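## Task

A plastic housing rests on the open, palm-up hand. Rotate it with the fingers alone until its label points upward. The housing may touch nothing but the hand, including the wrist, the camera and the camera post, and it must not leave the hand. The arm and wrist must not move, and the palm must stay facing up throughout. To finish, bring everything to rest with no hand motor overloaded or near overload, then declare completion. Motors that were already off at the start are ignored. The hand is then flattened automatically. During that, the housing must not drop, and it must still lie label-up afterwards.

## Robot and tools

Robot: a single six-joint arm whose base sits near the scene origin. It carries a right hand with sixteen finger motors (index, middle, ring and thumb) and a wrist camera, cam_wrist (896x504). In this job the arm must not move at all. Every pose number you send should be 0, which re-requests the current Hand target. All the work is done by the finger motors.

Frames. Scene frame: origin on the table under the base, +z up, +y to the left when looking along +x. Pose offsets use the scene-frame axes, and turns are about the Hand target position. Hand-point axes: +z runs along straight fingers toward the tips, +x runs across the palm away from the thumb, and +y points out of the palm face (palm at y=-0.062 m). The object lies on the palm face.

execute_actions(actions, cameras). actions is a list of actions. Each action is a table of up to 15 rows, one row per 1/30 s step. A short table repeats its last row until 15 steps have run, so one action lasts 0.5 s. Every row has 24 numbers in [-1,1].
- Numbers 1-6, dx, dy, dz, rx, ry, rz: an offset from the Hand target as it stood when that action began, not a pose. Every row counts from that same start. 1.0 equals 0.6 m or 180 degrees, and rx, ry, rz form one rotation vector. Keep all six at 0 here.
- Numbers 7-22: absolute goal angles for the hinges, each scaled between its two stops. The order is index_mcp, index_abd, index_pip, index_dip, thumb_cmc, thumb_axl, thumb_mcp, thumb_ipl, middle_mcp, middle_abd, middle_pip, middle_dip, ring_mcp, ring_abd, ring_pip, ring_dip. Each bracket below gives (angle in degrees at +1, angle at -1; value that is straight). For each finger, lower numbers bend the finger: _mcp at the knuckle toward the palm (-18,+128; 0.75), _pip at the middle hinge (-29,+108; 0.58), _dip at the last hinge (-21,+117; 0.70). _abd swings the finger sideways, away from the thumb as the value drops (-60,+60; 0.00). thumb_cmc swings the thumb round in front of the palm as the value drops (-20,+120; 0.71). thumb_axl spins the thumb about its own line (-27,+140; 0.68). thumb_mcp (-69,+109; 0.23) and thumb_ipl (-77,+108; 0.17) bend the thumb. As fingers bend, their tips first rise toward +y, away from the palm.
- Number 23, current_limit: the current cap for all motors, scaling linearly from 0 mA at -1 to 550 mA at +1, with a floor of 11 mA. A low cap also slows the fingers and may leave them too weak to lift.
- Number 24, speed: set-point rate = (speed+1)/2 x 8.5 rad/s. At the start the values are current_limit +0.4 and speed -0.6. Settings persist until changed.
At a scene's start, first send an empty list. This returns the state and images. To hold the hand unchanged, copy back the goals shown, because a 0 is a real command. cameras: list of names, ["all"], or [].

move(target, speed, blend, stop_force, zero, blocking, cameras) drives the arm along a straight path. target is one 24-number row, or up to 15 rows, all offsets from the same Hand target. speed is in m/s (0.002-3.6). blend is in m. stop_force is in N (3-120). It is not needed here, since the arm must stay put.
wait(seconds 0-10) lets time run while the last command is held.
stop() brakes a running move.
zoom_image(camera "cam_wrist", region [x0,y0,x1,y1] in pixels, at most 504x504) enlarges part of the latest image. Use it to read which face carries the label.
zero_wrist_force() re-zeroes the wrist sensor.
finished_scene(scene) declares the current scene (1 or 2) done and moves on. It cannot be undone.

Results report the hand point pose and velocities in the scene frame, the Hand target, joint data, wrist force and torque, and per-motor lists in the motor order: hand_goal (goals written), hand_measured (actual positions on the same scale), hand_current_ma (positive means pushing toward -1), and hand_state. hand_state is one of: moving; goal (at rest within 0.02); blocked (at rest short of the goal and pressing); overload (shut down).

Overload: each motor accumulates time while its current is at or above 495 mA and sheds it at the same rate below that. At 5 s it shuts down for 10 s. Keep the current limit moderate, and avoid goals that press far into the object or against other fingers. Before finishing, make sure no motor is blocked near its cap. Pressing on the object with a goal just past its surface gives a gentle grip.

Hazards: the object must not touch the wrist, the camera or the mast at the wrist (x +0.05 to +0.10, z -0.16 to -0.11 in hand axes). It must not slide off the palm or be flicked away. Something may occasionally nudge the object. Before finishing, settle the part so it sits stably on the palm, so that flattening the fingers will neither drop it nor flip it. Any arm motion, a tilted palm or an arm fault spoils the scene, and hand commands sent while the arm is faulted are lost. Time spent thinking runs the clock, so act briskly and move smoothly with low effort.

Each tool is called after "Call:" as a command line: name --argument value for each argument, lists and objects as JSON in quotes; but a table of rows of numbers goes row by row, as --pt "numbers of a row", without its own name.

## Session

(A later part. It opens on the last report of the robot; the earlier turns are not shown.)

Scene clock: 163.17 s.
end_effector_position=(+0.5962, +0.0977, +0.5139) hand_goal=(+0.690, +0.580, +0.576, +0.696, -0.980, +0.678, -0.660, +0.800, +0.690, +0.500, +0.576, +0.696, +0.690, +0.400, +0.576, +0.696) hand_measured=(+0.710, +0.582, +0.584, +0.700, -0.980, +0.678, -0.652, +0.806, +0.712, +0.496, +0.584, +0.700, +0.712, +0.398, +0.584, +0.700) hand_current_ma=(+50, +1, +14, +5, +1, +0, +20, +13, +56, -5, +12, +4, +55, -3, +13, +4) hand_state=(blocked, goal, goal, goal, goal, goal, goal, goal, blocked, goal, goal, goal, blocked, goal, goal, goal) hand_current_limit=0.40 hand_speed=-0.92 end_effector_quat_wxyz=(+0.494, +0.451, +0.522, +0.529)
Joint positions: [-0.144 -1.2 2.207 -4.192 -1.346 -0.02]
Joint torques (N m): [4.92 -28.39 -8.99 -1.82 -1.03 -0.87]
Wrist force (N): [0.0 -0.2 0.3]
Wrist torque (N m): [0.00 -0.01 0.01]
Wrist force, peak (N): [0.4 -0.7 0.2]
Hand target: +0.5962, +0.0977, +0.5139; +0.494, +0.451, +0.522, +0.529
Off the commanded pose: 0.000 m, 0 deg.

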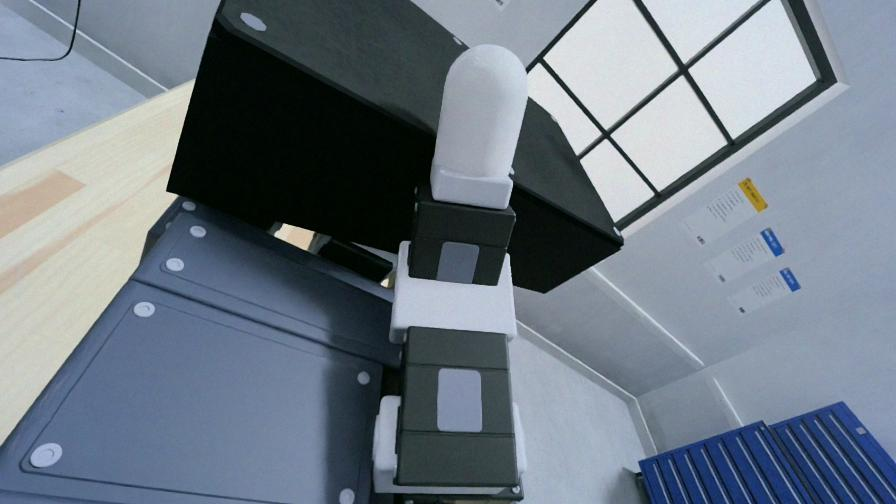

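Call:
execute_actions --actions '[[[0,0,0,0,0,0,0.69,0.58,0.576,0.696,-0.98,0.677,-0.79,0.72,0.69,0.5,0.576,0.696,0.69,0.4,0.576,0.696,0.4,-0.92]],[[0,0,0,0,0,0,0.69,0.58,0.576,0.696,-0.98,0.677,-0.79,0.60,0.69,0.5,0.576,0.696,0.69,0.4,0.576,0.696,0.4,-0.92]]]' --cameras '["cam_wrist"]'

Scene clock: 166.10 s.
end_effector_position=(+0.5962, +0.0977, +0.5139) hand_goal=(+0.690, +0.580, +0.576, +0.696, -0.980, +0.678, -0.790, +0.600, +0.690, +0.500, +0.576, +0.696, +0.690, +0.400, +0.576, +0.696) hand_measured=(+0.712, +0.580, +0.584, +0.700, -0.964, +0.690, -0.700, +0.682, +0.714, +0.496, +0.584, +0.700, +0.714, +0.398, +0.584, +0.700) hand_current_ma=(+56, +1, +14, +5, +35, +32, +385, +385, +57, -5, +12, +4, +58, -3, +13, +4) hand_state=(blocked, goal, goal, goal, goal, goal, blocked, blocked, blocked, goal, goal, goal, blocked, goal, goal, goal) hand_current_limit=0.40 hand_speed=-0.92 end_effector_quat_wxyz=(+0.494, +0.451, +0.522, +0.529)
Joint positions: [-0.144 -1.2 2.207 -4.192 -1.346 -0.02]
Joint torques (N m): [4.7 -28.54 -8.75 -2.04 -1 -0.79]
Wrist force (N): [-0.2 0.0 0.2]
Wrist torque (N m): [0.04 0.02 0.00]
Wrist force, peak (N): [-0.1 0.4 0.2]
Hand target: +0.5962, +0.0977, +0.5139; +0.494, +0.451, +0.522, +0.529
Off the commanded pose: 0.000 m, 0 deg.

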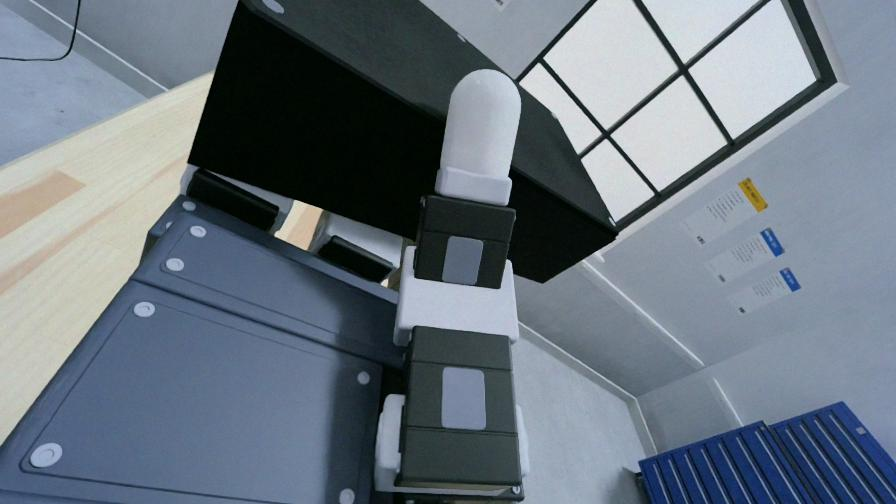

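Call:
execute_actions --actions '[[[0,0,0,0,0,0,0.69,0.58,0.576,0.696,-0.96,0.68,-0.60,0.8,0.69,0.5,0.576,0.696,0.69,0.4,0.576,0.696,0.4,-0.8]],[[0,0,0,0,0,0,0.69,0.58,0.576,0.696,-0.80,0.68,0.2247,0.5,0.69,0.5,0.576,0.696,0.69,0.4,0.576,0.696,0.4,-0.7]],[[0,0,0,0,0,0,0.69,0.58,0.576,0.696,-0.571,0.3,0.2247,0.168,0.69,0.5,0.576,0.696,0.69,0.4,0.576,0.696,0.4,-0.7]],[[0,0,0,0,0,0,0.69,0.58,0.576,0.696,-0.571,-0.04,-0.2,0.168,0.69,0.5,0.576,0.696,0.69,0.4,0.576,0.696,0.4,-0.7]]]' --cameras '["cam_wrist"]'

Scene clock: 171.77 s.
end_effector_position=(+0.5962, +0.0977, +0.5139) hand_goal=(+0.690, +0.580, +0.576, +0.696, -0.570, -0.040, -0.200, +0.168, +0.690, +0.500, +0.576, +0.696, +0.690, +0.400, +0.576, +0.696) hand_measured=(+0.712, +0.580, +0.584, +0.700, -0.572, -0.038, -0.200, +0.170, +0.714, +0.496, +0.584, +0.700, +0.714, +0.398, +0.584, +0.700) hand_current_ma=(+56, +1, +14, +5, -2, +3, -1, +2, +57, -5, +12, +4, +58, -3, +13, +4) hand_state=(blocked, goal, goal, goal, goal, goal, goal, goal, blocked, goal, goal, goal, blocked, goal, goal, goal) hand_current_limit=0.40 hand_speed=-0.70 end_effector_quat_wxyz=(+0.494, +0.451, +0.522, +0.529)
Joint positions: [-0.144 -1.2 2.207 -4.192 -1.346 -0.02]
Joint torques (N m): [4.66 -28.33 -9.1 -2.35 -1.1 -0.73]
Wrist force (N): [-0.2 0.0 0.0]
Wrist torque (N m): [0.05 0.03 0.00]
Wrist force, peak (N): [0.2 -0.3 0.3]
Hand target: +0.5962, +0.0977, +0.5139; +0.494, +0.451, +0.522, +0.529
Off the commanded pose: 0.000 m, 0 deg.

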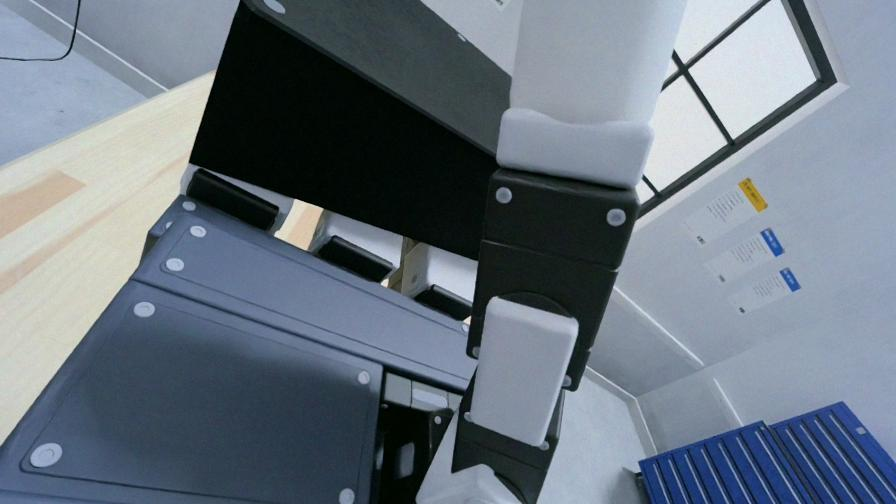

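Call:
execute_actions --actions '[[[0,0,0,0,0,0,0.69,0.58,0.576,0.696,-0.571,-0.04,-0.5,0.168,0.69,0.5,0.576,0.696,0.69,0.4,0.576,0.696,0.4,-0.75]],[[0,0,0,0,0,0,0.69,0.58,0.576,0.696,-0.571,-0.04,-0.70,0.168,0.69,0.5,0.576,0.696,0.69,0.4,0.576,0.696,0.4,-0.85]]]' --cameras '["cam_wrist"]'

Scene clock: 173.70 s.
end_effector_position=(+0.5962, +0.0977, +0.5139) hand_goal=(+0.690, +0.580, +0.576, +0.696, -0.570, -0.040, -0.700, +0.168, +0.690, +0.500, +0.576, +0.696, +0.690, +0.400, +0.576, +0.696) hand_measured=(+0.712, +0.580, +0.584, +0.700, -0.572, -0.038, -0.702, +0.170, +0.714, +0.496, +0.584, +0.700, +0.714, +0.398, +0.584, +0.700) hand_current_ma=(+56, +1, +14, +5, -3, +3, -3, +2, +57, -5, +12, +4, +58, -3, +13, +4) hand_state=(blocked, goal, goal, goal, goal, goal, goal, goal, blocked, goal, goal, goal, blocked, goal, goal, goal) hand_current_limit=0.40 hand_speed=-0.85 end_effector_quat_wxyz=(+0.494, +0.451, +0.522, +0.529)
Joint positions: [-0.144 -1.2 2.207 -4.192 -1.346 -0.02]
Joint torques (N m): [4.98 -28.53 -9.2 -2.52 -1.18 -0.67]
Wrist force (N): [-0.1 -0.2 0.1]
Wrist torque (N m): [0.02 0.01 -0.01]
Wrist force, peak (N): [-0.1 -0.3 0.3]
Hand target: +0.5962, +0.0977, +0.5139; +0.494, +0.451, +0.522, +0.529
Off the commanded pose: 0.000 m, 0 deg.

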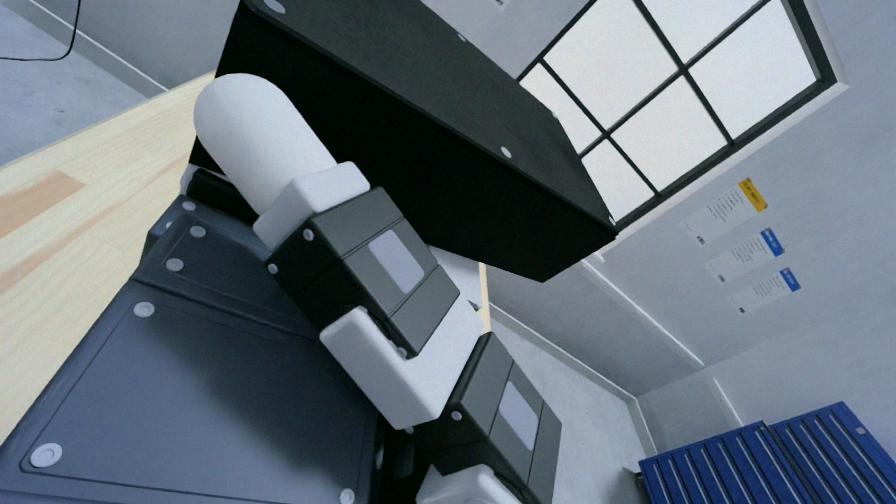

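Call:
execute_actions --actions '[[[0,0,0,0,0,0,0.69,0.58,0.576,0.696,-0.571,0.10,-0.74,0.168,0.69,0.5,0.576,0.696,0.69,0.4,0.576,0.696,0.4,-0.9]],[[0,0,0,0,0,0,0.69,0.58,0.576,0.696,-0.571,0.20,-0.74,0.168,0.69,0.5,0.576,0.696,0.69,0.4,0.576,0.696,0.4,-0.93]]]' --cameras '["cam_wrist"]'

Scene clock: 175.57 s.
end_effector_position=(+0.5962, +0.0977, +0.5139) hand_goal=(+0.690, +0.580, +0.576, +0.696, -0.570, +0.200, -0.740, +0.168, +0.690, +0.500, +0.576, +0.696, +0.690, +0.400, +0.576, +0.696) hand_measured=(+0.712, +0.580, +0.584, +0.700, -0.574, +0.176, -0.742, +0.170, +0.714, +0.496, +0.584, +0.700, +0.714, +0.398, +0.584, +0.700) hand_current_ma=(+56, +1, +14, +5, -4, -75, -4, +1, +57, -5, +12, +4, +58, -3, +13, +4) hand_state=(blocked, goal, goal, goal, goal, blocked, goal, goal, blocked, goal, goal, goal, blocked, goal, goal, goal) hand_current_limit=0.40 hand_speed=-0.93 end_effector_quat_wxyz=(+0.494, +0.451, +0.522, +0.529)
Joint positions: [-0.144 -1.2 2.207 -4.192 -1.346 -0.02]
Joint torques (N m): [4.06 -29.17 -9.26 -2.7 -1.29 -0.62]
Wrist force (N): [0.0 0.1 -0.1]
Wrist torque (N m): [0.08 0.01 0.00]
Wrist force, peak (N): [0.1 0.2 0.4]
Hand target: +0.5962, +0.0977, +0.5139; +0.494, +0.451, +0.522, +0.529
Off the commanded pose: 0.000 m, 0 deg.

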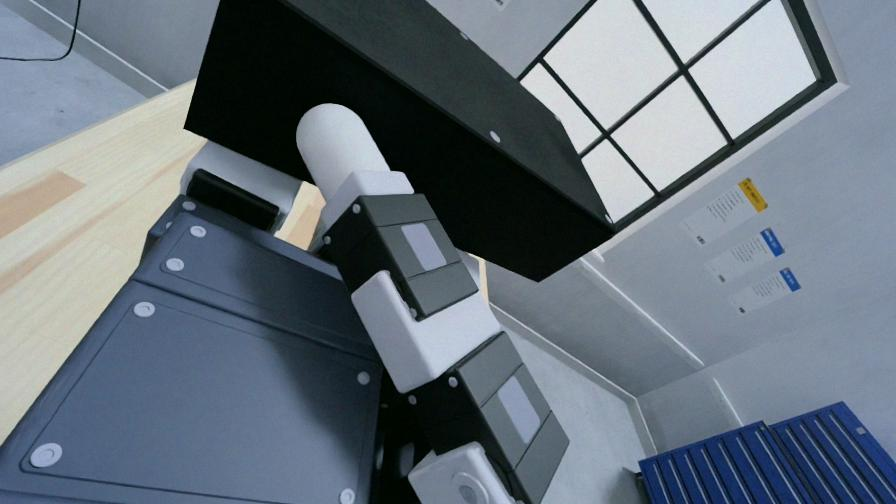

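Call:
execute_actions --actions '[[[0,0,0,0,0,0,0.69,0.58,0.576,0.696,-0.571,0.34,-0.74,0.168,0.69,0.5,0.576,0.696,0.69,0.4,0.576,0.696,0.4,-0.93]],[[0,0,0,0,0,0,0.69,0.58,0.576,0.696,-0.571,0.46,-0.74,0.168,0.69,0.5,0.576,0.696,0.69,0.4,0.576,0.696,0.4,-0.93]]]' --cameras '["cam_wrist"]'

Scene clock: 177.63 s.
end_effector_position=(+0.5962, +0.0977, +0.5139) hand_goal=(+0.690, +0.580, +0.576, +0.696, -0.570, +0.460, -0.740, +0.168, +0.690, +0.500, +0.576, +0.696, +0.690, +0.400, +0.576, +0.696) hand_measured=(+0.712, +0.580, +0.584, +0.700, -0.574, +0.438, -0.742, +0.170, +0.714, +0.496, +0.584, +0.700, +0.714, +0.398, +0.584, +0.700) hand_current_ma=(+56, +1, +14, +5, -4, -67, -4, +1, +57, -4, +12, +4, +58, -3, +13, +4) hand_state=(blocked, goal, goal, goal, goal, blocked, goal, goal, blocked, goal, goal, goal, blocked, goal, goal, goal) hand_current_limit=0.40 hand_speed=-0.93 end_effector_quat_wxyz=(+0.494, +0.451, +0.522, +0.529)
Joint positions: [-0.144 -1.2 2.207 -4.192 -1.346 -0.02]
Joint torques (N m): [4.19 -29.32 -9.17 -2.86 -1.32 -0.62]
Wrist force (N): [0.0 0.0 0.1]
Wrist torque (N m): [0.09 0.00 0.02]
Wrist force, peak (N): [-0.3 0.1 0.2]
Hand target: +0.5962, +0.0977, +0.5139; +0.494, +0.451, +0.522, +0.529
Off the commanded pose: 0.000 m, 0 deg.

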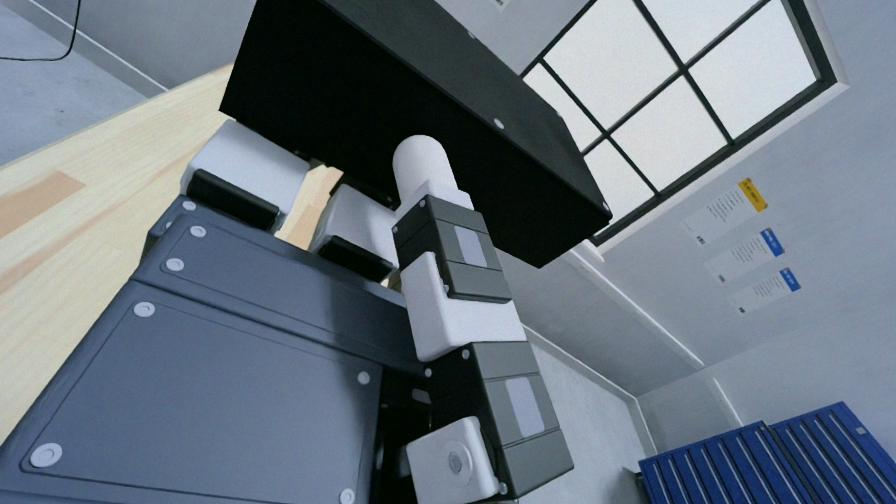

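Call:
execute_actions --actions '[[[0,0,0,0,0,0,0.69,0.38,0.576,0.696,-0.571,0.44,-0.74,0.168,0.69,0.30,0.576,0.696,0.69,0.2,0.576,0.696,0.4,-0.92]],[[0,0,0,0,0,0,0.69,0.38,0.576,0.696,-0.571,0.44,-0.74,0.168,0.69,0.30,0.576,0.696,0.69,0.2,0.576,0.696,0.4,-0.92]]]' --cameras '["cam_wrist"]'

Scene clock: 182.53 s.
end_effector_position=(+0.5962, +0.0977, +0.5139) hand_goal=(+0.690, +0.380, +0.576, +0.696, -0.570, +0.440, -0.740, +0.168, +0.690, +0.300, +0.576, +0.696, +0.690, +0.200, +0.576, +0.696) hand_measured=(+0.712, +0.382, +0.584, +0.700, -0.574, +0.438, -0.742, +0.170, +0.714, +0.308, +0.584, +0.700, +0.714, +0.206, +0.584, +0.700) hand_current_ma=(+56, +1, +14, +5, -4, -4, -4, +1, +57, +11, +12, +4, +58, +9, +13, +4) hand_state=(blocked, goal, goal, goal, goal, goal, goal, goal, blocked, goal, goal, goal, blocked, goal, goal, goal) hand_current_limit=0.40 hand_speed=-0.92 end_effector_quat_wxyz=(+0.494, +0.451, +0.522, +0.529)
Joint positions: [-0.144 -1.2 2.207 -4.192 -1.346 -0.02]
Joint torques (N m): [4.02 -28.97 -9.33 -3.16 -1.21 -0.47]
Wrist force (N): [0.1 -0.1 0.3]
Wrist torque (N m): [0.08 -0.01 0.00]
Wrist force, peak (N): [0.1 -0.3 0.4]
Hand target: +0.5962, +0.0977, +0.5139; +0.494, +0.451, +0.522, +0.529
Off the commanded pose: 0.000 m, 0 deg.

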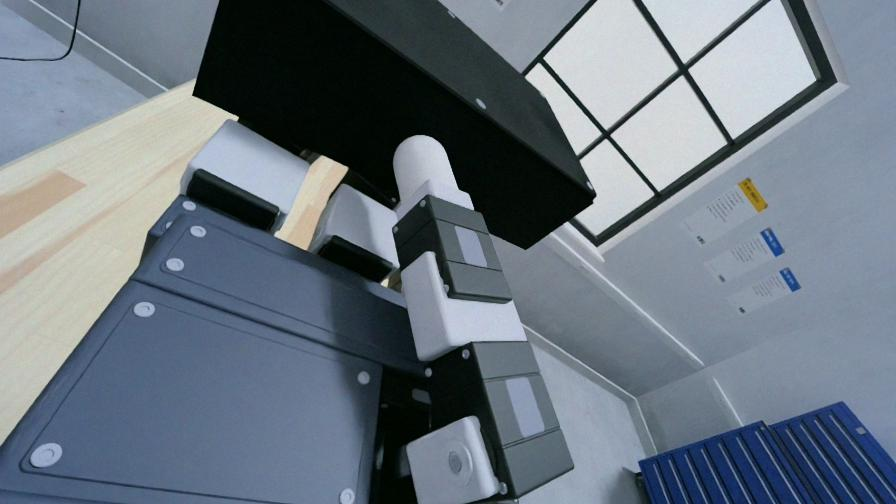

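Call:
execute_actions --actions '[[[0,0,0,0,0,0,0.69,0.18,0.576,0.696,-0.571,0.44,-0.74,0.168,0.69,0.10,0.576,0.696,0.69,0.0,0.576,0.696,0.4,-0.92]],[[0,0,0,0,0,0,0.69,0.18,0.576,0.696,-0.571,0.44,-0.74,0.168,0.69,0.10,0.576,0.696,0.69,0.0,0.576,0.696,0.4,-0.92]]]' --cameras '["cam_wrist"]'

Scene clock: 184.63 s.
end_effector_position=(+0.5962, +0.0977, +0.5139) hand_goal=(+0.690, +0.180, +0.576, +0.696, -0.570, +0.440, -0.740, +0.168, +0.690, +0.100, +0.576, +0.696, +0.690, +0.000, +0.576, +0.696) hand_measured=(+0.712, +0.182, +0.584, +0.700, -0.574, +0.438, -0.742, +0.170, +0.714, +0.108, +0.584, +0.700, +0.714, +0.006, +0.584, +0.700) hand_current_ma=(+56, +2, +14, +5, -4, -4, -4, +1, +57, +11, +12, +4, +58, +7, +13, +4) hand_state=(blocked, goal, goal, goal, goal, goal, goal, goal, blocked, goal, goal, goal, blocked, goal, goal, goal) hand_current_limit=0.40 hand_speed=-0.92 end_effector_quat_wxyz=(+0.494, +0.451, +0.522, +0.529)
Joint positions: [-0.144 -1.2 2.207 -4.192 -1.346 -0.02]
Joint torques (N m): [4 -28.73 -9.51 -3.26 -1.25 -0.37]
Wrist force (N): [0.0 -0.2 0.3]
Wrist torque (N m): [0.07 0.00 -0.04]
Wrist force, peak (N): [-0.3 -0.3 0.0]
Hand target: +0.5962, +0.0977, +0.5139; +0.494, +0.451, +0.522, +0.529
Off the commanded pose: 0.000 m, 0 deg.

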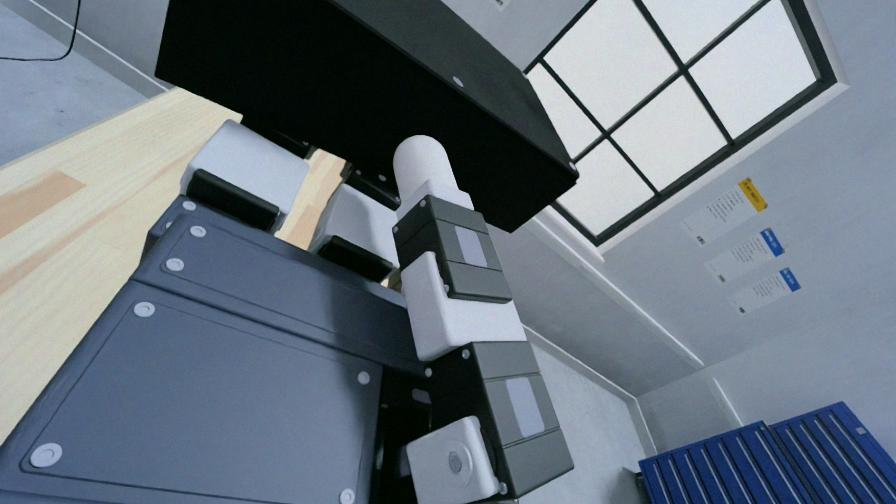

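Call:
execute_actions --actions '[[[0,0,0,0,0,0,0.69,0.18,0.576,0.696,-0.571,0.44,-0.74,0.168,0.69,0.10,0.576,0.696,0.72,-0.2,0.576,0.696,0.4,-0.9]],[[0,0,0,0,0,0,0.69,0.18,0.576,0.696,-0.571,0.44,-0.74,0.168,0.69,0.10,0.576,0.696,0.69,-0.2,0.576,0.696,0.4,-0.9]],[[0,0,0,0,0,0,0.69,0.18,0.576,0.696,-0.571,0.44,-0.74,0.168,0.75,0.10,0.576,0.696,0.69,-0.2,0.576,0.696,0.4,-0.9]],[[0,0,0,0,0,0,0.69,0.18,0.576,0.696,-0.571,0.44,-0.74,0.168,0.76,-0.20,0.576,0.696,0.69,-0.2,0.576,0.696,0.4,-0.85]],[[0,0,0,0,0,0,0.69,0.18,0.576,0.696,-0.571,0.44,-0.74,0.168,0.69,-0.20,0.576,0.696,0.69,-0.2,0.576,0.696,0.4,-0.9]]]' --cameras '["cam_wrist"]'

Scene clock: 194.70 s.
end_effector_position=(+0.5962, +0.0977, +0.5139) hand_goal=(+0.690, +0.180, +0.576, +0.696, -0.570, +0.440, -0.740, +0.168, +0.690, -0.200, +0.576, +0.696, +0.690, -0.200, +0.576, +0.696) hand_measured=(+0.712, +0.182, +0.584, +0.700, -0.574, +0.438, -0.742, +0.170, +0.720, -0.196, +0.584, +0.700, +0.724, -0.196, +0.584, +0.700) hand_current_ma=(+53, +1, +14, +5, -4, -4, -4, +1, +79, +4, +12, +4, +94, +5, +13, +4) hand_state=(blocked, goal, goal, goal, goal, goal, goal, goal, blocked, goal, goal, goal, blocked, goal, goal, goal) hand_current_limit=0.40 hand_speed=-0.90 end_effector_quat_wxyz=(+0.494, +0.451, +0.522, +0.529)
Joint positions: [-0.144 -1.2 2.207 -4.192 -1.346 -0.02]
Joint torques (N m): [3.19 -28.38 -9.16 -3.28 -1.12 -0.3]
Wrist force (N): [-0.1 0.0 0.1]
Wrist torque (N m): [0.11 0.01 -0.06]
Wrist force, peak (N): [-0.1 -0.5 0.1]
Hand target: +0.5962, +0.0977, +0.5139; +0.494, +0.451, +0.522, +0.529
Off the commanded pose: 0.000 m, 0 deg.

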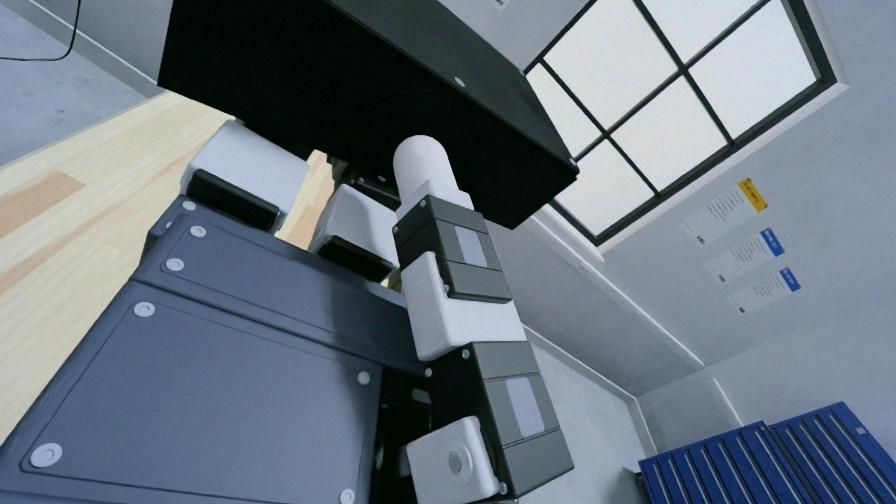

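Call:
execute_actions --actions '[[[0,0,0,0,0,0,0.72,0.0,0.576,0.696,-0.571,0.44,-0.74,0.168,0.69,-0.2,0.576,0.696,0.69,-0.2,0.576,0.696,0.4,-0.85]],[[0,0,0,0,0,0,0.69,-0.15,0.576,0.696,-0.571,0.44,-0.74,0.168,0.69,-0.2,0.576,0.696,0.69,-0.2,0.576,0.696,0.4,-0.9]]]' --cameras '["cam_wrist"]'

Scene clock: 196.40 s.
end_effector_position=(+0.5962, +0.0977, +0.5139) hand_goal=(+0.690, -0.150, +0.576, +0.696, -0.570, +0.440, -0.740, +0.168, +0.690, -0.200, +0.576, +0.696, +0.690, -0.200, +0.576, +0.696) hand_measured=(+0.720, -0.144, +0.584, +0.700, -0.574, +0.438, -0.742, +0.170, +0.720, -0.198, +0.584, +0.700, +0.718, -0.200, +0.584, +0.700) hand_current_ma=(+81, +8, +14, +5, -4, -4, -4, +1, +79, +1, +14, +4, +74, +1, +13, +4) hand_state=(blocked, goal, goal, goal, goal, goal, goal, goal, blocked, goal, goal, goal, blocked, goal, goal, goal) hand_current_limit=0.40 hand_speed=-0.90 end_effector_quat_wxyz=(+0.494, +0.451, +0.522, +0.529)
Joint positions: [-0.144 -1.2 2.207 -4.192 -1.346 -0.02]
Joint torques (N m): [3.72 -29.1 -9.28 -3.32 -1.01 -0.29]
Wrist force (N): [0.0 -0.2 0.3]
Wrist torque (N m): [0.07 -0.01 -0.06]
Wrist force, peak (N): [-0.2 -0.2 0.3]
Hand target: +0.5962, +0.0977, +0.5139; +0.494, +0.451, +0.522, +0.529
Off the commanded pose: 0.000 m, 0 deg.

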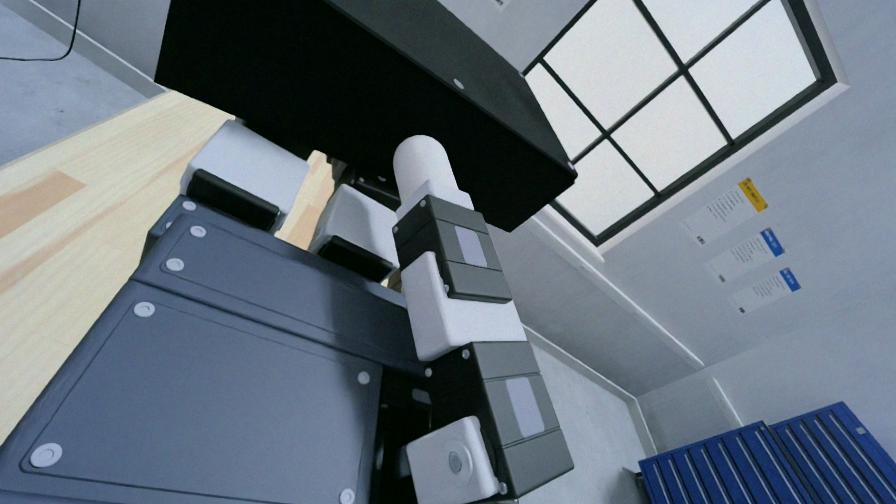

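Call:
execute_actions --actions '[[[0,0,0,0,0,0,0.69,-0.15,0.576,0.696,-0.571,0.44,0.0,0.168,0.69,-0.2,0.576,0.696,0.69,-0.2,0.576,0.696,0.4,-0.7]],[[0,0,0,0,0,0,0.69,-0.15,0.576,0.696,-0.75,0.677,0.2247,0.168,0.69,-0.2,0.576,0.696,0.69,-0.2,0.576,0.696,0.4,-0.7]],[[0,0,0,0,0,0,0.69,-0.15,0.43,0.696,-0.75,0.677,0.2247,0.168,0.69,-0.2,0.42,0.696,0.69,-0.2,0.40,0.696,0.4,-0.94]]]' --cameras '["cam_wrist"]'

Scene clock: 200.27 s.
end_effector_position=(+0.5962, +0.0977, +0.5139) hand_goal=(+0.690, -0.150, +0.430, +0.696, -0.750, +0.678, +0.224, +0.168, +0.690, -0.200, +0.420, +0.696, +0.690, -0.200, +0.400, +0.696) hand_measured=(+0.720, -0.146, +0.446, +0.700, -0.750, +0.676, +0.222, +0.168, +0.720, -0.200, +0.432, +0.700, +0.718, -0.200, +0.418, +0.700) hand_current_ma=(+81, +6, +36, +5, +1, -3, -3, +1, +79, +0, +21, +4, +71, +0, +40, +4) hand_state=(blocked, goal, goal, goal, goal, goal, goal, goal, blocked, goal, goal, goal, blocked, goal, goal, goal) hand_current_limit=0.40 hand_speed=-0.94 end_effector_quat_wxyz=(+0.494, +0.451, +0.522, +0.529)
Joint positions: [-0.144 -1.2 2.207 -4.192 -1.346 -0.02]
Joint torques (N m): [2.88 -28.94 -9.36 -3.19 -1.01 -0.21]
Wrist force (N): [0.1 0.0 0.1]
Wrist torque (N m): [0.07 -0.02 -0.05]
Wrist force, peak (N): [-0.1 -0.4 -0.2]
Hand target: +0.5962, +0.0977, +0.5139; +0.494, +0.451, +0.522, +0.529
Off the commanded pose: 0.000 m, 0 deg.

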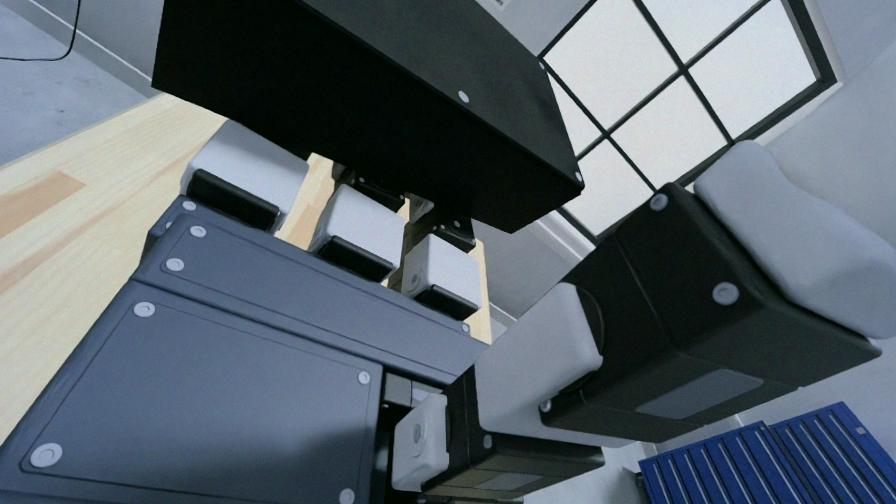

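Call:
execute_actions --actions '[[[0,0,0,0,0,0,0.69,-0.15,0.27,0.696,-0.75,0.677,0.2247,0.168,0.69,-0.2,0.235,0.696,0.69,-0.2,0.193,0.696,0.4,-0.94]]]' --cameras '["cam_wrist"]'

Scene clock: 201.97 s.
end_effector_position=(+0.5962, +0.0977, +0.5139) hand_goal=(+0.690, -0.150, +0.270, +0.696, -0.750, +0.678, +0.224, +0.168, +0.690, -0.200, +0.236, +0.696, +0.690, -0.200, +0.194, +0.696) hand_measured=(+0.720, -0.148, +0.284, +0.700, -0.750, +0.676, +0.222, +0.168, +0.718, -0.200, +0.246, +0.700, +0.714, -0.200, +0.212, +0.700) hand_current_ma=(+81, +3, +29, +5, +1, -3, -3, +1, +75, +0, +19, +4, +62, +0, +37, +4) hand_state=(blocked, goal, goal, goal, goal, goal, goal, goal, blocked, goal, goal, goal, blocked, goal, goal, goal) hand_current_limit=0.40 hand_speed=-0.94 end_effector_quat_wxyz=(+0.494, +0.451, +0.522, +0.529)
Joint positions: [-0.144 -1.2 2.207 -4.192 -1.346 -0.02]
Joint torques (N m): [3.31 -28.8 -9.03 -3.22 -1.05 -0.11]
Wrist force (N): [-0.1 0.0 0.2]
Wrist torque (N m): [0.05 0.01 -0.07]
Wrist force, peak (N): [-0.3 -0.2 0.3]
Hand target: +0.5962, +0.0977, +0.5139; +0.494, +0.451, +0.522, +0.529
Off the commanded pose: 0.000 m, 0 deg.

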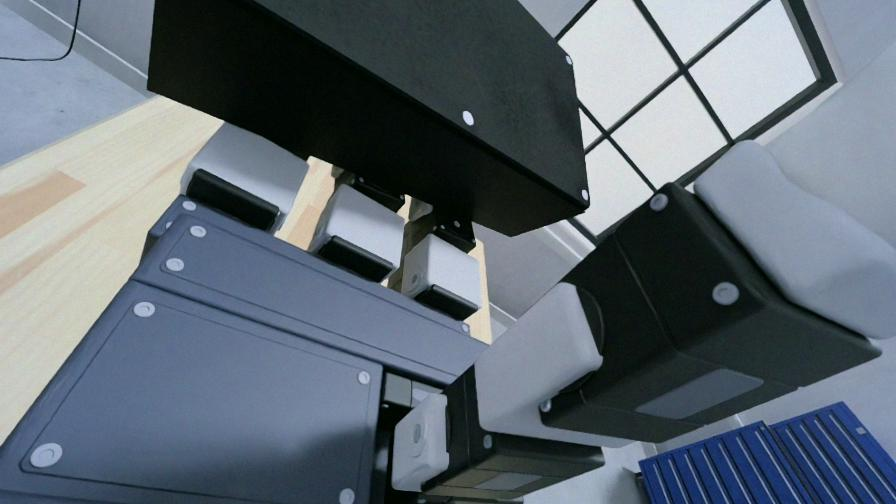

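Call:
execute_actions --actions '[[[0,0,0,0,0,0,0.69,-0.15,0.12,0.696,-0.75,0.677,0.2247,0.168,0.69,-0.2,0.07,0.696,0.69,-0.2,0.005,0.696,0.4,-0.94]]]' --cameras '["cam_wrist"]'

Call:
execute_actions --actions '[[[0,0,0,0,0,0,0.69,-0.15,-0.03,0.696,-0.75,0.677,0.2247,0.168,0.69,-0.2,-0.10,0.696,0.69,-0.2,-0.182,0.696,0.4,-0.94]]]' --cameras '["cam_wrist"]'

Scene clock: 203.70 s.
end_effector_position=(+0.5962, +0.0977, +0.5139) hand_goal=(+0.690, -0.150, +0.120, +0.696, -0.750, +0.678, +0.224, +0.168, +0.690, -0.200, +0.070, +0.696, +0.690, -0.200, +0.006, +0.696) hand_measured=(+0.720, -0.148, +0.134, +0.700, -0.750, +0.676, +0.222, +0.168, +0.718, -0.200, +0.076, +0.700, +0.714, -0.200, +0.022, +0.700) hand_current_ma=(+81, +2, +28, +5, +1, -3, -3, +1, +75, +0, +11, +4, +60, +0, +35, +4) hand_state=(blocked, goal, goal, goal, goal, goal, goal, goal, blocked, goal, goal, goal, blocked, goal, goal, goal) hand_current_limit=0.40 hand_speed=-0.94 end_effector_quat_wxyz=(+0.494, +0.451, +0.522, +0.529)
Joint positions: [-0.144 -1.2 2.207 -4.192 -1.346 -0.02]
Joint torques (N m): [3.26 -28.93 -8.83 -3.18 -1.06 -0.16]
Wrist force (N): [-0.1 -0.3 0.0]
Wrist torque (N m): [-0.01 0.01 -0.07]
Wrist force, peak (N): [-0.3 -0.1 0.1]
Hand target: +0.5962, +0.0977, +0.5139; +0.494, +0.451, +0.522, +0.529
Off the commanded pose: 0.000 m, 0 deg.

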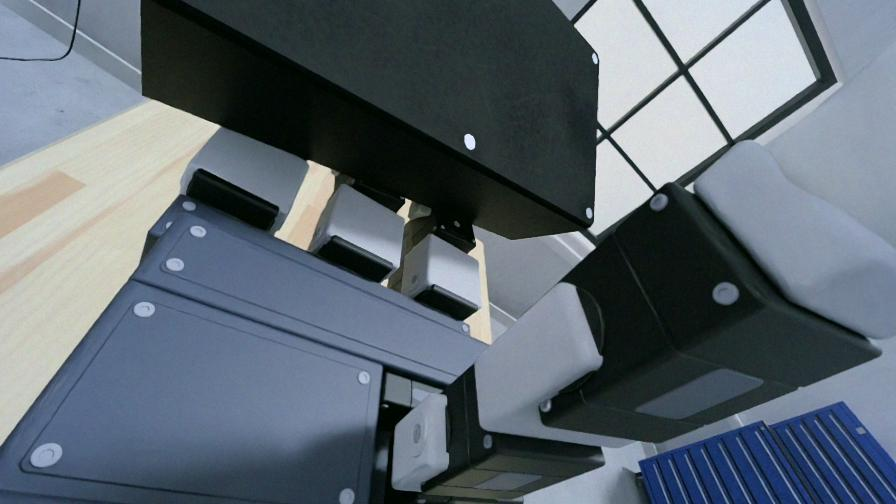

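Scene clock: 204.80 s.
end_effector_position=(+0.5962, +0.0977, +0.5139) hand_goal=(+0.690, -0.150, -0.030, +0.696, -0.750, +0.678, +0.224, +0.168, +0.690, -0.200, -0.100, +0.696, +0.690, -0.200, -0.182, +0.696) hand_measured=(+0.720, -0.148, -0.022, +0.700, -0.750, +0.676, +0.222, +0.168, +0.712, -0.200, -0.092, +0.700, +0.712, -0.200, -0.168, +0.700) hand_current_ma=(+81, +2, +12, +5, +1, -3, -3, +1, +54, +0, +15, +4, +55, +0, +30, +4) hand_state=(blocked, goal, goal, goal, goal, goal, goal, goal, blocked, goal, goal, goal, blocked, goal, goal, goal) hand_current_limit=0.40 hand_speed=-0.94 end_effector_quat_wxyz=(+0.494, +0.451, +0.522, +0.529)
Joint positions: [-0.144 -1.2 2.207 -4.192 -1.346 -0.02]
Joint torques (N m): [2.81 -28.68 -9 -3.11 -1.01 -0.09]
Wrist force (N): [-0.1 -0.2 0.0]
Wrist torque (N m): [-0.01 0.01 -0.07]
Wrist force, peak (N): [-0.2 -0.1 0.3]
Hand target: +0.5962, +0.0977, +0.5139; +0.494, +0.451, +0.522, +0.529
Off the commanded pose: 0.000 m, 0 deg.

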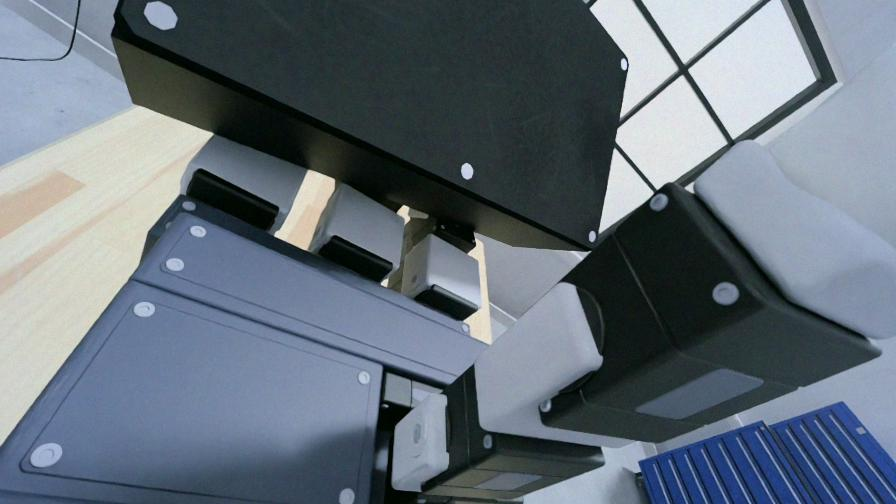

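Call:
execute_actions --actions '[[[0,0,0,0,0,0,0.69,-0.15,-0.03,0.696,-0.79,0.677,-0.449,0.492,0.69,-0.2,-0.10,0.696,0.69,-0.2,-0.182,0.696,0.4,-0.75]],[[0,0,0,0,0,0,0.69,-0.15,-0.14,0.696,-0.79,0.677,-0.449,0.492,0.69,-0.2,-0.21,0.696,0.69,-0.2,-0.30,0.696,0.4,-0.94]]]' --cameras '["cam_wrist"]'

Scene clock: 208.63 s.
end_effector_position=(+0.5962, +0.0977, +0.5139) hand_goal=(+0.690, -0.150, -0.140, +0.696, -0.790, +0.678, -0.448, +0.492, +0.690, -0.200, -0.210, +0.696, +0.690, -0.200, -0.300, +0.696) hand_measured=(+0.720, -0.148, -0.130, +0.700, -0.790, +0.676, -0.448, +0.490, +0.712, -0.200, -0.202, +0.700, +0.712, -0.200, -0.290, +0.700) hand_current_ma=(+81, +2, +19, +5, +0, -3, -1, -4, +51, +0, +14, +4, +53, +0, +16, +4) hand_state=(blocked, goal, goal, goal, goal, goal, goal, goal, blocked, goal, goal, goal, blocked, goal, goal, goal) hand_current_limit=0.40 hand_speed=-0.94 end_effector_quat_wxyz=(+0.494, +0.451, +0.522, +0.529)
Joint positions: [-0.144 -1.2 2.207 -4.192 -1.346 -0.02]
Joint torques (N m): [3.19 -28.98 -9.31 -3.25 -0.99 -0.03]
Wrist force (N): [0.0 -0.3 0.1]
Wrist torque (N m): [-0.03 0.00 -0.06]
Wrist force, peak (N): [-0.2 -0.4 0.1]
Hand target: +0.5962, +0.0977, +0.5139; +0.494, +0.451, +0.522, +0.529
Off the commanded pose: 0.000 m, 0 deg.

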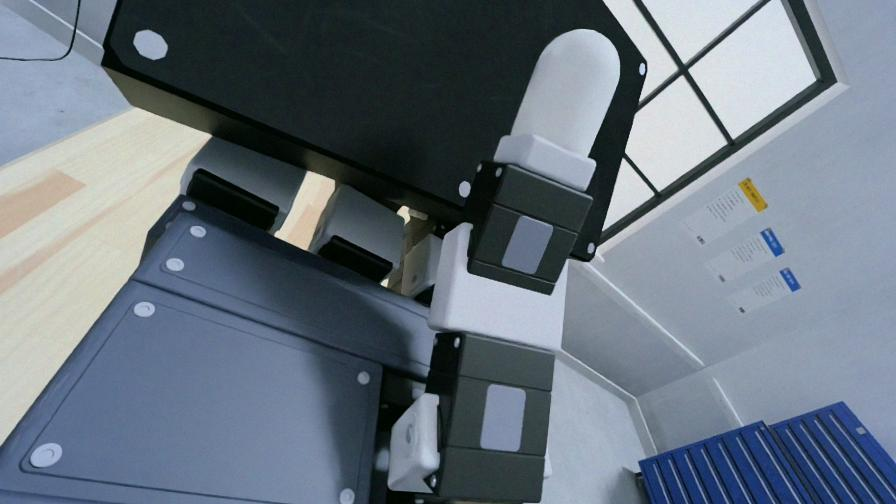

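Call:
execute_actions --actions '[[[0,0,0,0,0,0,0.69,-0.15,-0.14,0.696,-0.79,0.677,-0.449,0.492,0.69,-0.2,-0.21,0.696,0.69,-0.2,-0.30,0.696,0.4,-0.94]]]' --cameras '["cam_wrist"]'

Scene clock: 212.13 s.
end_effector_position=(+0.5962, +0.0977, +0.5139) hand_goal=(+0.690, -0.150, -0.140, +0.696, -0.790, +0.678, -0.448, +0.492, +0.690, -0.200, -0.210, +0.696, +0.690, -0.200, -0.300, +0.696) hand_measured=(+0.720, -0.148, -0.130, +0.700, -0.790, +0.676, -0.448, +0.490, +0.712, -0.200, -0.202, +0.700, +0.712, -0.200, -0.290, +0.700) hand_current_ma=(+81, +2, +19, +5, +0, -3, -1, -4, +51, +0, +14, +4, +53, +0, +16, +4) hand_state=(blocked, goal, goal, goal, goal, goal, goal, goal, blocked, goal, goal, goal, blocked, goal, goal, goal) hand_current_limit=0.40 hand_speed=-0.94 end_effector_quat_wxyz=(+0.494, +0.451, +0.522, +0.529)
Joint positions: [-0.144 -1.2 2.207 -4.192 -1.346 -0.02]
Joint torques (N m): [2.16 -29.14 -9.03 -3.09 -0.95 0.02]
Wrist force (N): [0.2 0.1 0.0]
Wrist torque (N m): [0.02 -0.02 -0.03]
Wrist force, peak (N): [0.2 -0.2 0.5]
Hand target: +0.5962, +0.0977, +0.5139; +0.494, +0.451, +0.522, +0.529
Off the commanded pose: 0.000 m, 0 deg.

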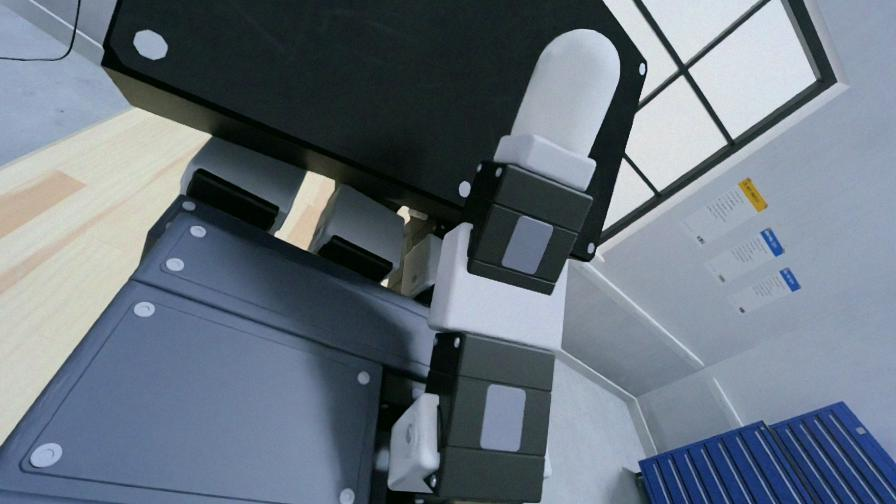

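Call:
execute_actions --actions '[[[0,0,0,0,0,0,0.69,-0.15,-0.24,0.696,-0.79,0.677,-0.449,0.492,0.69,-0.2,-0.315,0.696,0.69,-0.2,-0.42,0.696,0.4,-0.94]],[[0,0,0,0,0,0,0.69,-0.15,-0.24,0.696,-0.79,0.677,-0.449,0.492,0.69,-0.2,-0.315,0.696,0.69,-0.2,-0.42,0.696,0.4,-0.94]]]' --cameras '["cam_wrist"]'

Scene clock: 213.83 s.
end_effector_position=(+0.5962, +0.0977, +0.5139) hand_goal=(+0.690, -0.150, -0.240, +0.696, -0.790, +0.678, -0.448, +0.492, +0.690, -0.200, -0.314, +0.696, +0.690, -0.200, -0.420, +0.696) hand_measured=(+0.720, -0.148, -0.230, +0.700, -0.790, +0.676, -0.448, +0.490, +0.708, -0.200, -0.308, +0.698, +0.710, -0.200, -0.412, +0.698) hand_current_ma=(+81, +2, +17, +5, +0, -3, -1, -4, +43, +0, +8, +4, +50, +0, +12, +4) hand_state=(blocked, goal, goal, goal, goal, goal, goal, goal, goal, goal, goal, goal, blocked, goal, goal, goal) hand_current_limit=0.40 hand_speed=-0.94 end_effector_quat_wxyz=(+0.494, +0.451, +0.522, +0.529)
Joint positions: [-0.144 -1.2 2.207 -4.192 -1.346 -0.02]
Joint torques (N m): [2.34 -29.08 -9.03 -3.09 -0.97 0.04]
Wrist force (N): [-0.1 -0.1 0.1]
Wrist torque (N m): [-0.03 0.00 -0.06]
Wrist force, peak (N): [-0.3 0.0 0.3]
Hand target: +0.5962, +0.0977, +0.5139; +0.494, +0.451, +0.522, +0.529
Off the commanded pose: 0.000 m, 0 deg.

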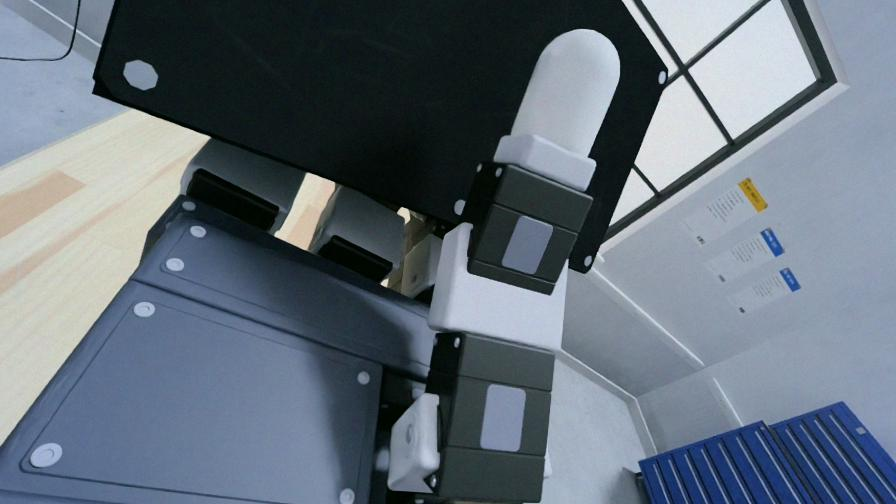

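Call:
execute_actions --actions '[[[0,0,0,0,0,0,0.69,-0.15,-0.333,0.696,-0.79,0.677,-0.449,0.492,0.69,-0.2,-0.423,0.696,0.69,-0.2,-0.536,0.696,0.4,-0.95]],[[0,0,0,0,0,0,0.69,-0.15,-0.333,0.696,-0.79,0.677,-0.449,0.492,0.69,-0.2,-0.423,0.696,0.69,-0.2,-0.536,0.696,0.4,-0.95]]]' --cameras '["cam_wrist"]'

Scene clock: 215.53 s.
end_effector_position=(+0.5962, +0.0977, +0.5139) hand_goal=(+0.690, -0.150, -0.332, +0.696, -0.790, +0.678, -0.448, +0.492, +0.690, -0.200, -0.422, +0.696, +0.690, -0.200, -0.536, +0.696) hand_measured=(+0.720, -0.148, -0.326, +0.700, -0.790, +0.676, -0.448, +0.490, +0.708, -0.200, -0.418, +0.698, +0.710, -0.200, -0.530, +0.698) hand_current_ma=(+80, +2, +9, +4, +0, -3, -1, -4, +41, +0, +7, +3, +48, +0, +8, +4) hand_state=(blocked, goal, goal, goal, goal, goal, goal, goal, goal, goal, goal, goal, blocked, goal, goal, goal) hand_current_limit=0.40 hand_speed=-0.95 end_effector_quat_wxyz=(+0.494, +0.451, +0.522, +0.529)
Joint positions: [-0.144 -1.2 2.207 -4.192 -1.346 -0.02]
Joint torques (N m): [2.32 -28.86 -9.13 -3.12 -0.91 0.05]
Wrist force (N): [0.2 -0.2 0.1]
Wrist torque (N m): [-0.04 -0.03 -0.03]
Wrist force, peak (N): [0.2 -0.3 -0.3]
Hand target: +0.5962, +0.0977, +0.5139; +0.494, +0.451, +0.522, +0.529
Off the commanded pose: 0.000 m, 0 deg.

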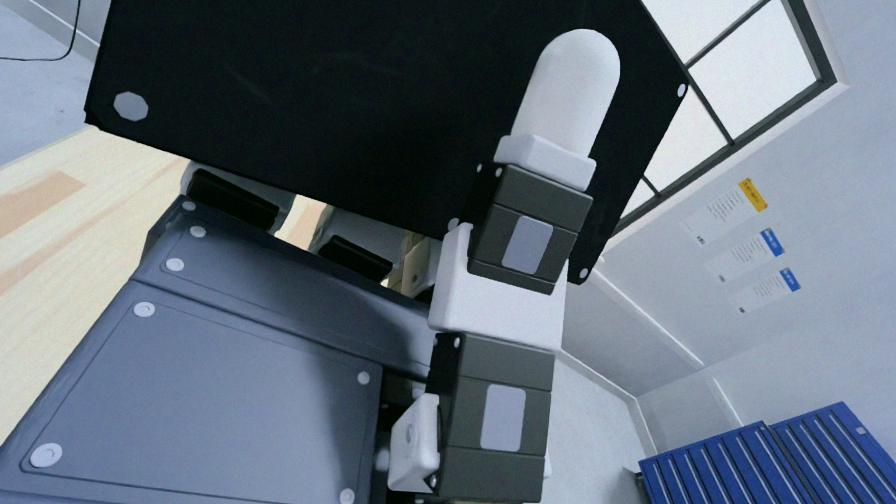

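Call:
execute_actions --actions '[[[0,0,0,0,0,0,0.69,-0.15,-0.40,0.696,-0.79,0.677,-0.449,0.492,0.69,-0.2,-0.495,0.696,0.69,-0.2,-0.61,0.696,0.4,-0.96]],[[0,0,0,0,0,0,0.69,-0.15,-0.40,0.696,-0.79,0.677,-0.449,0.492,0.69,-0.2,-0.495,0.696,0.69,-0.2,-0.61,0.696,0.4,-0.96]]]' --cameras '["cam_wrist"]'

Call:
execute_actions --actions '[[[0,0,0,0,0,0,0.69,-0.15,-0.48,0.696,-0.79,0.677,-0.449,0.492,0.69,-0.2,-0.575,0.696,0.69,-0.2,-0.695,0.696,0.4,-0.96]],[[0,0,0,0,0,0,0.69,-0.15,-0.48,0.696,-0.79,0.677,-0.449,0.492,0.69,-0.2,-0.575,0.696,0.69,-0.2,-0.695,0.696,0.4,-0.96]]]' --cameras '["cam_wrist"]'

Scene clock: 217.67 s.
end_effector_position=(+0.5962, +0.0977, +0.5139) hand_goal=(+0.690, -0.150, -0.400, +0.696, -0.790, +0.678, -0.448, +0.492, +0.690, -0.200, -0.494, +0.696, +0.690, -0.200, -0.610, +0.696) hand_measured=(+0.720, -0.148, -0.394, +0.700, -0.790, +0.676, -0.448, +0.492, +0.708, -0.200, -0.490, +0.698, +0.710, -0.200, -0.606, +0.698) hand_current_ma=(+79, +2, +8, +4, +0, -2, +0, -1, +40, +0, +6, +3, +47, +0, +5, +4) hand_state=(blocked, goal, goal, goal, goal, goal, goal, goal, goal, goal, goal, goal, goal, goal, goal, goal) hand_current_limit=0.40 hand_speed=-0.96 end_effector_quat_wxyz=(+0.494, +0.451, +0.522, +0.529)
Joint positions: [-0.144 -1.2 2.207 -4.192 -1.346 -0.02]
Joint torques (N m): [2.14 -29.42 -9.2 -3.02 -0.91 0.07]
Wrist force (N): [-0.1 0.0 0.2]
Wrist torque (N m): [-0.05 0.00 -0.04]
Wrist force, peak (N): [-0.4 -0.2 0.3]
Hand target: +0.5962, +0.0977, +0.5139; +0.494, +0.451, +0.522, +0.529
Off the commanded pose: 0.000 m, 0 deg.

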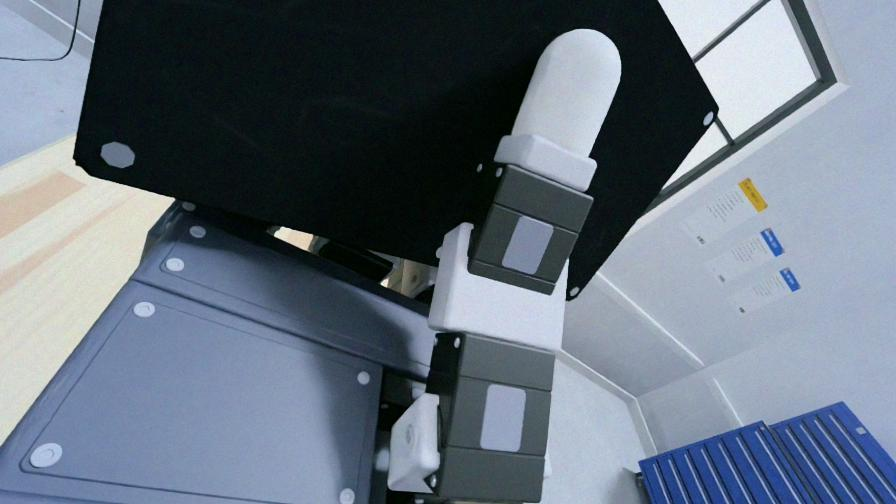

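Scene clock: 218.87 s.
end_effector_position=(+0.5962, +0.0977, +0.5139) hand_goal=(+0.690, -0.150, -0.480, +0.696, -0.790, +0.678, -0.448, +0.492, +0.690, -0.200, -0.574, +0.696, +0.690, -0.200, -0.694, +0.696) hand_measured=(+0.720, -0.148, -0.476, +0.700, -0.790, +0.676, -0.448, +0.492, +0.708, -0.200, -0.570, +0.698, +0.710, -0.200, -0.690, +0.698) hand_current_ma=(+79, +2, +7, +4, +0, -2, +0, -1, +39, +0, +5, +3, +46, +0, +4, +3) hand_state=(blocked, goal, goal, goal, goal, goal, goal, goal, goal, goal, goal, goal, goal, goal, goal, goal) hand_current_limit=0.40 hand_speed=-0.96 end_effector_quat_wxyz=(+0.494, +0.451, +0.522, +0.529)
Joint positions: [-0.144 -1.2 2.207 -4.192 -1.346 -0.02]
Joint torques (N m): [1.93 -29.4 -9.48 -2.99 -1.02 0.08]
Wrist force (N): [-0.1 -0.2 0.2]
Wrist torque (N m): [-0.08 0.01 -0.06]
Wrist force, peak (N): [-0.5 0.0 0.0]
Hand target: +0.5962, +0.0977, +0.5139; +0.494, +0.451, +0.522, +0.529
Off the commanded pose: 0.000 m, 0 deg.

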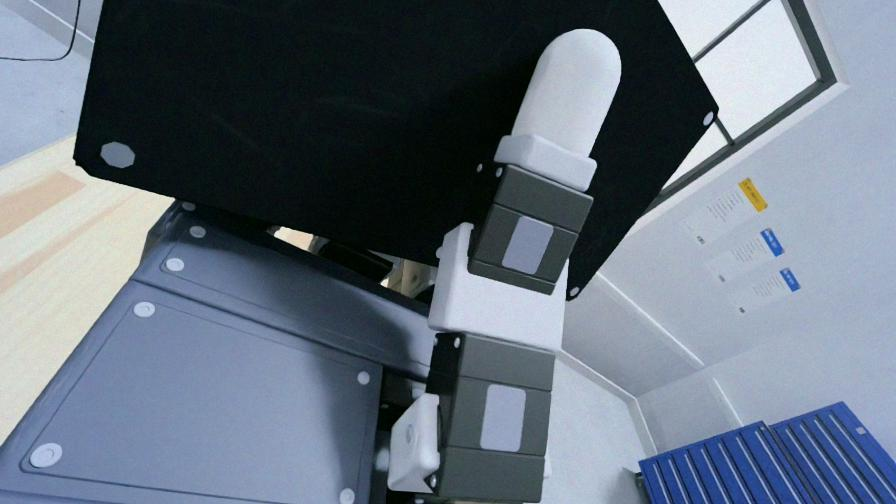

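Call:
execute_actions --actions '[[[0,0,0,0,0,0,0.69,-0.15,-0.556,0.696,-0.79,0.677,-0.449,0.492,0.69,-0.2,-0.655,0.696,0.69,-0.2,-0.78,0.696,0.4,-0.94]],[[0,0,0,0,0,0,0.69,-0.15,-0.556,0.696,-0.76,0.677,-0.40,0.55,0.69,-0.2,-0.655,0.696,0.69,-0.2,-0.78,0.696,0.4,-0.96]],[[0,0,0,0,0,0,0.69,-0.15,-0.556,0.696,-0.76,0.677,-0.40,0.55,0.69,-0.2,-0.655,0.696,0.69,-0.2,-0.78,0.696,0.4,-0.96]]]' --cameras '["cam_wrist"]'

Scene clock: 221.30 s.
end_effector_position=(+0.5962, +0.0977, +0.5139) hand_goal=(+0.690, -0.150, -0.556, +0.696, -0.760, +0.678, -0.400, +0.550, +0.690, -0.200, -0.654, +0.696, +0.690, -0.200, -0.780, +0.696) hand_measured=(+0.718, -0.148, -0.552, +0.700, -0.762, +0.680, -0.404, +0.548, +0.706, -0.200, -0.650, +0.698, +0.708, -0.200, -0.778, +0.698) hand_current_ma=(+73, +2, +6, +4, -3, +2, -9, -2, +37, +0, +4, +3, +41, +0, +3, +3) hand_state=(blocked, goal, goal, goal, goal, goal, goal, goal, goal, goal, goal, goal, goal, goal, goal, goal) hand_current_limit=0.40 hand_speed=-0.96 end_effector_quat_wxyz=(+0.494, +0.451, +0.522, +0.529)
Joint positions: [-0.144 -1.2 2.207 -4.192 -1.346 -0.02]
Joint torques (N m): [1.88 -29.32 -9.66 -3.04 -0.97 0.18]
Wrist force (N): [0.0 -0.1 0.0]
Wrist torque (N m): [-0.07 0.00 -0.04]
Wrist force, peak (N): [0.0 -0.4 0.1]
Hand target: +0.5962, +0.0977, +0.5139; +0.494, +0.451, +0.522, +0.529
Off the commanded pose: 0.000 m, 0 deg.

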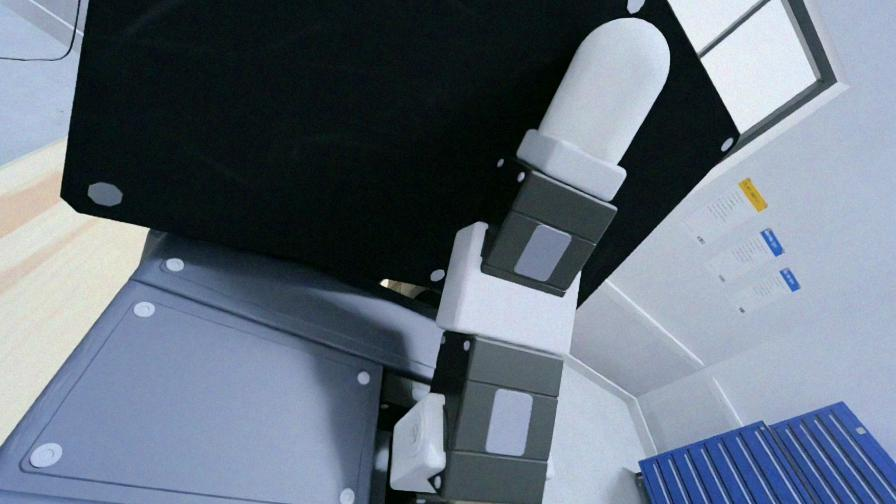

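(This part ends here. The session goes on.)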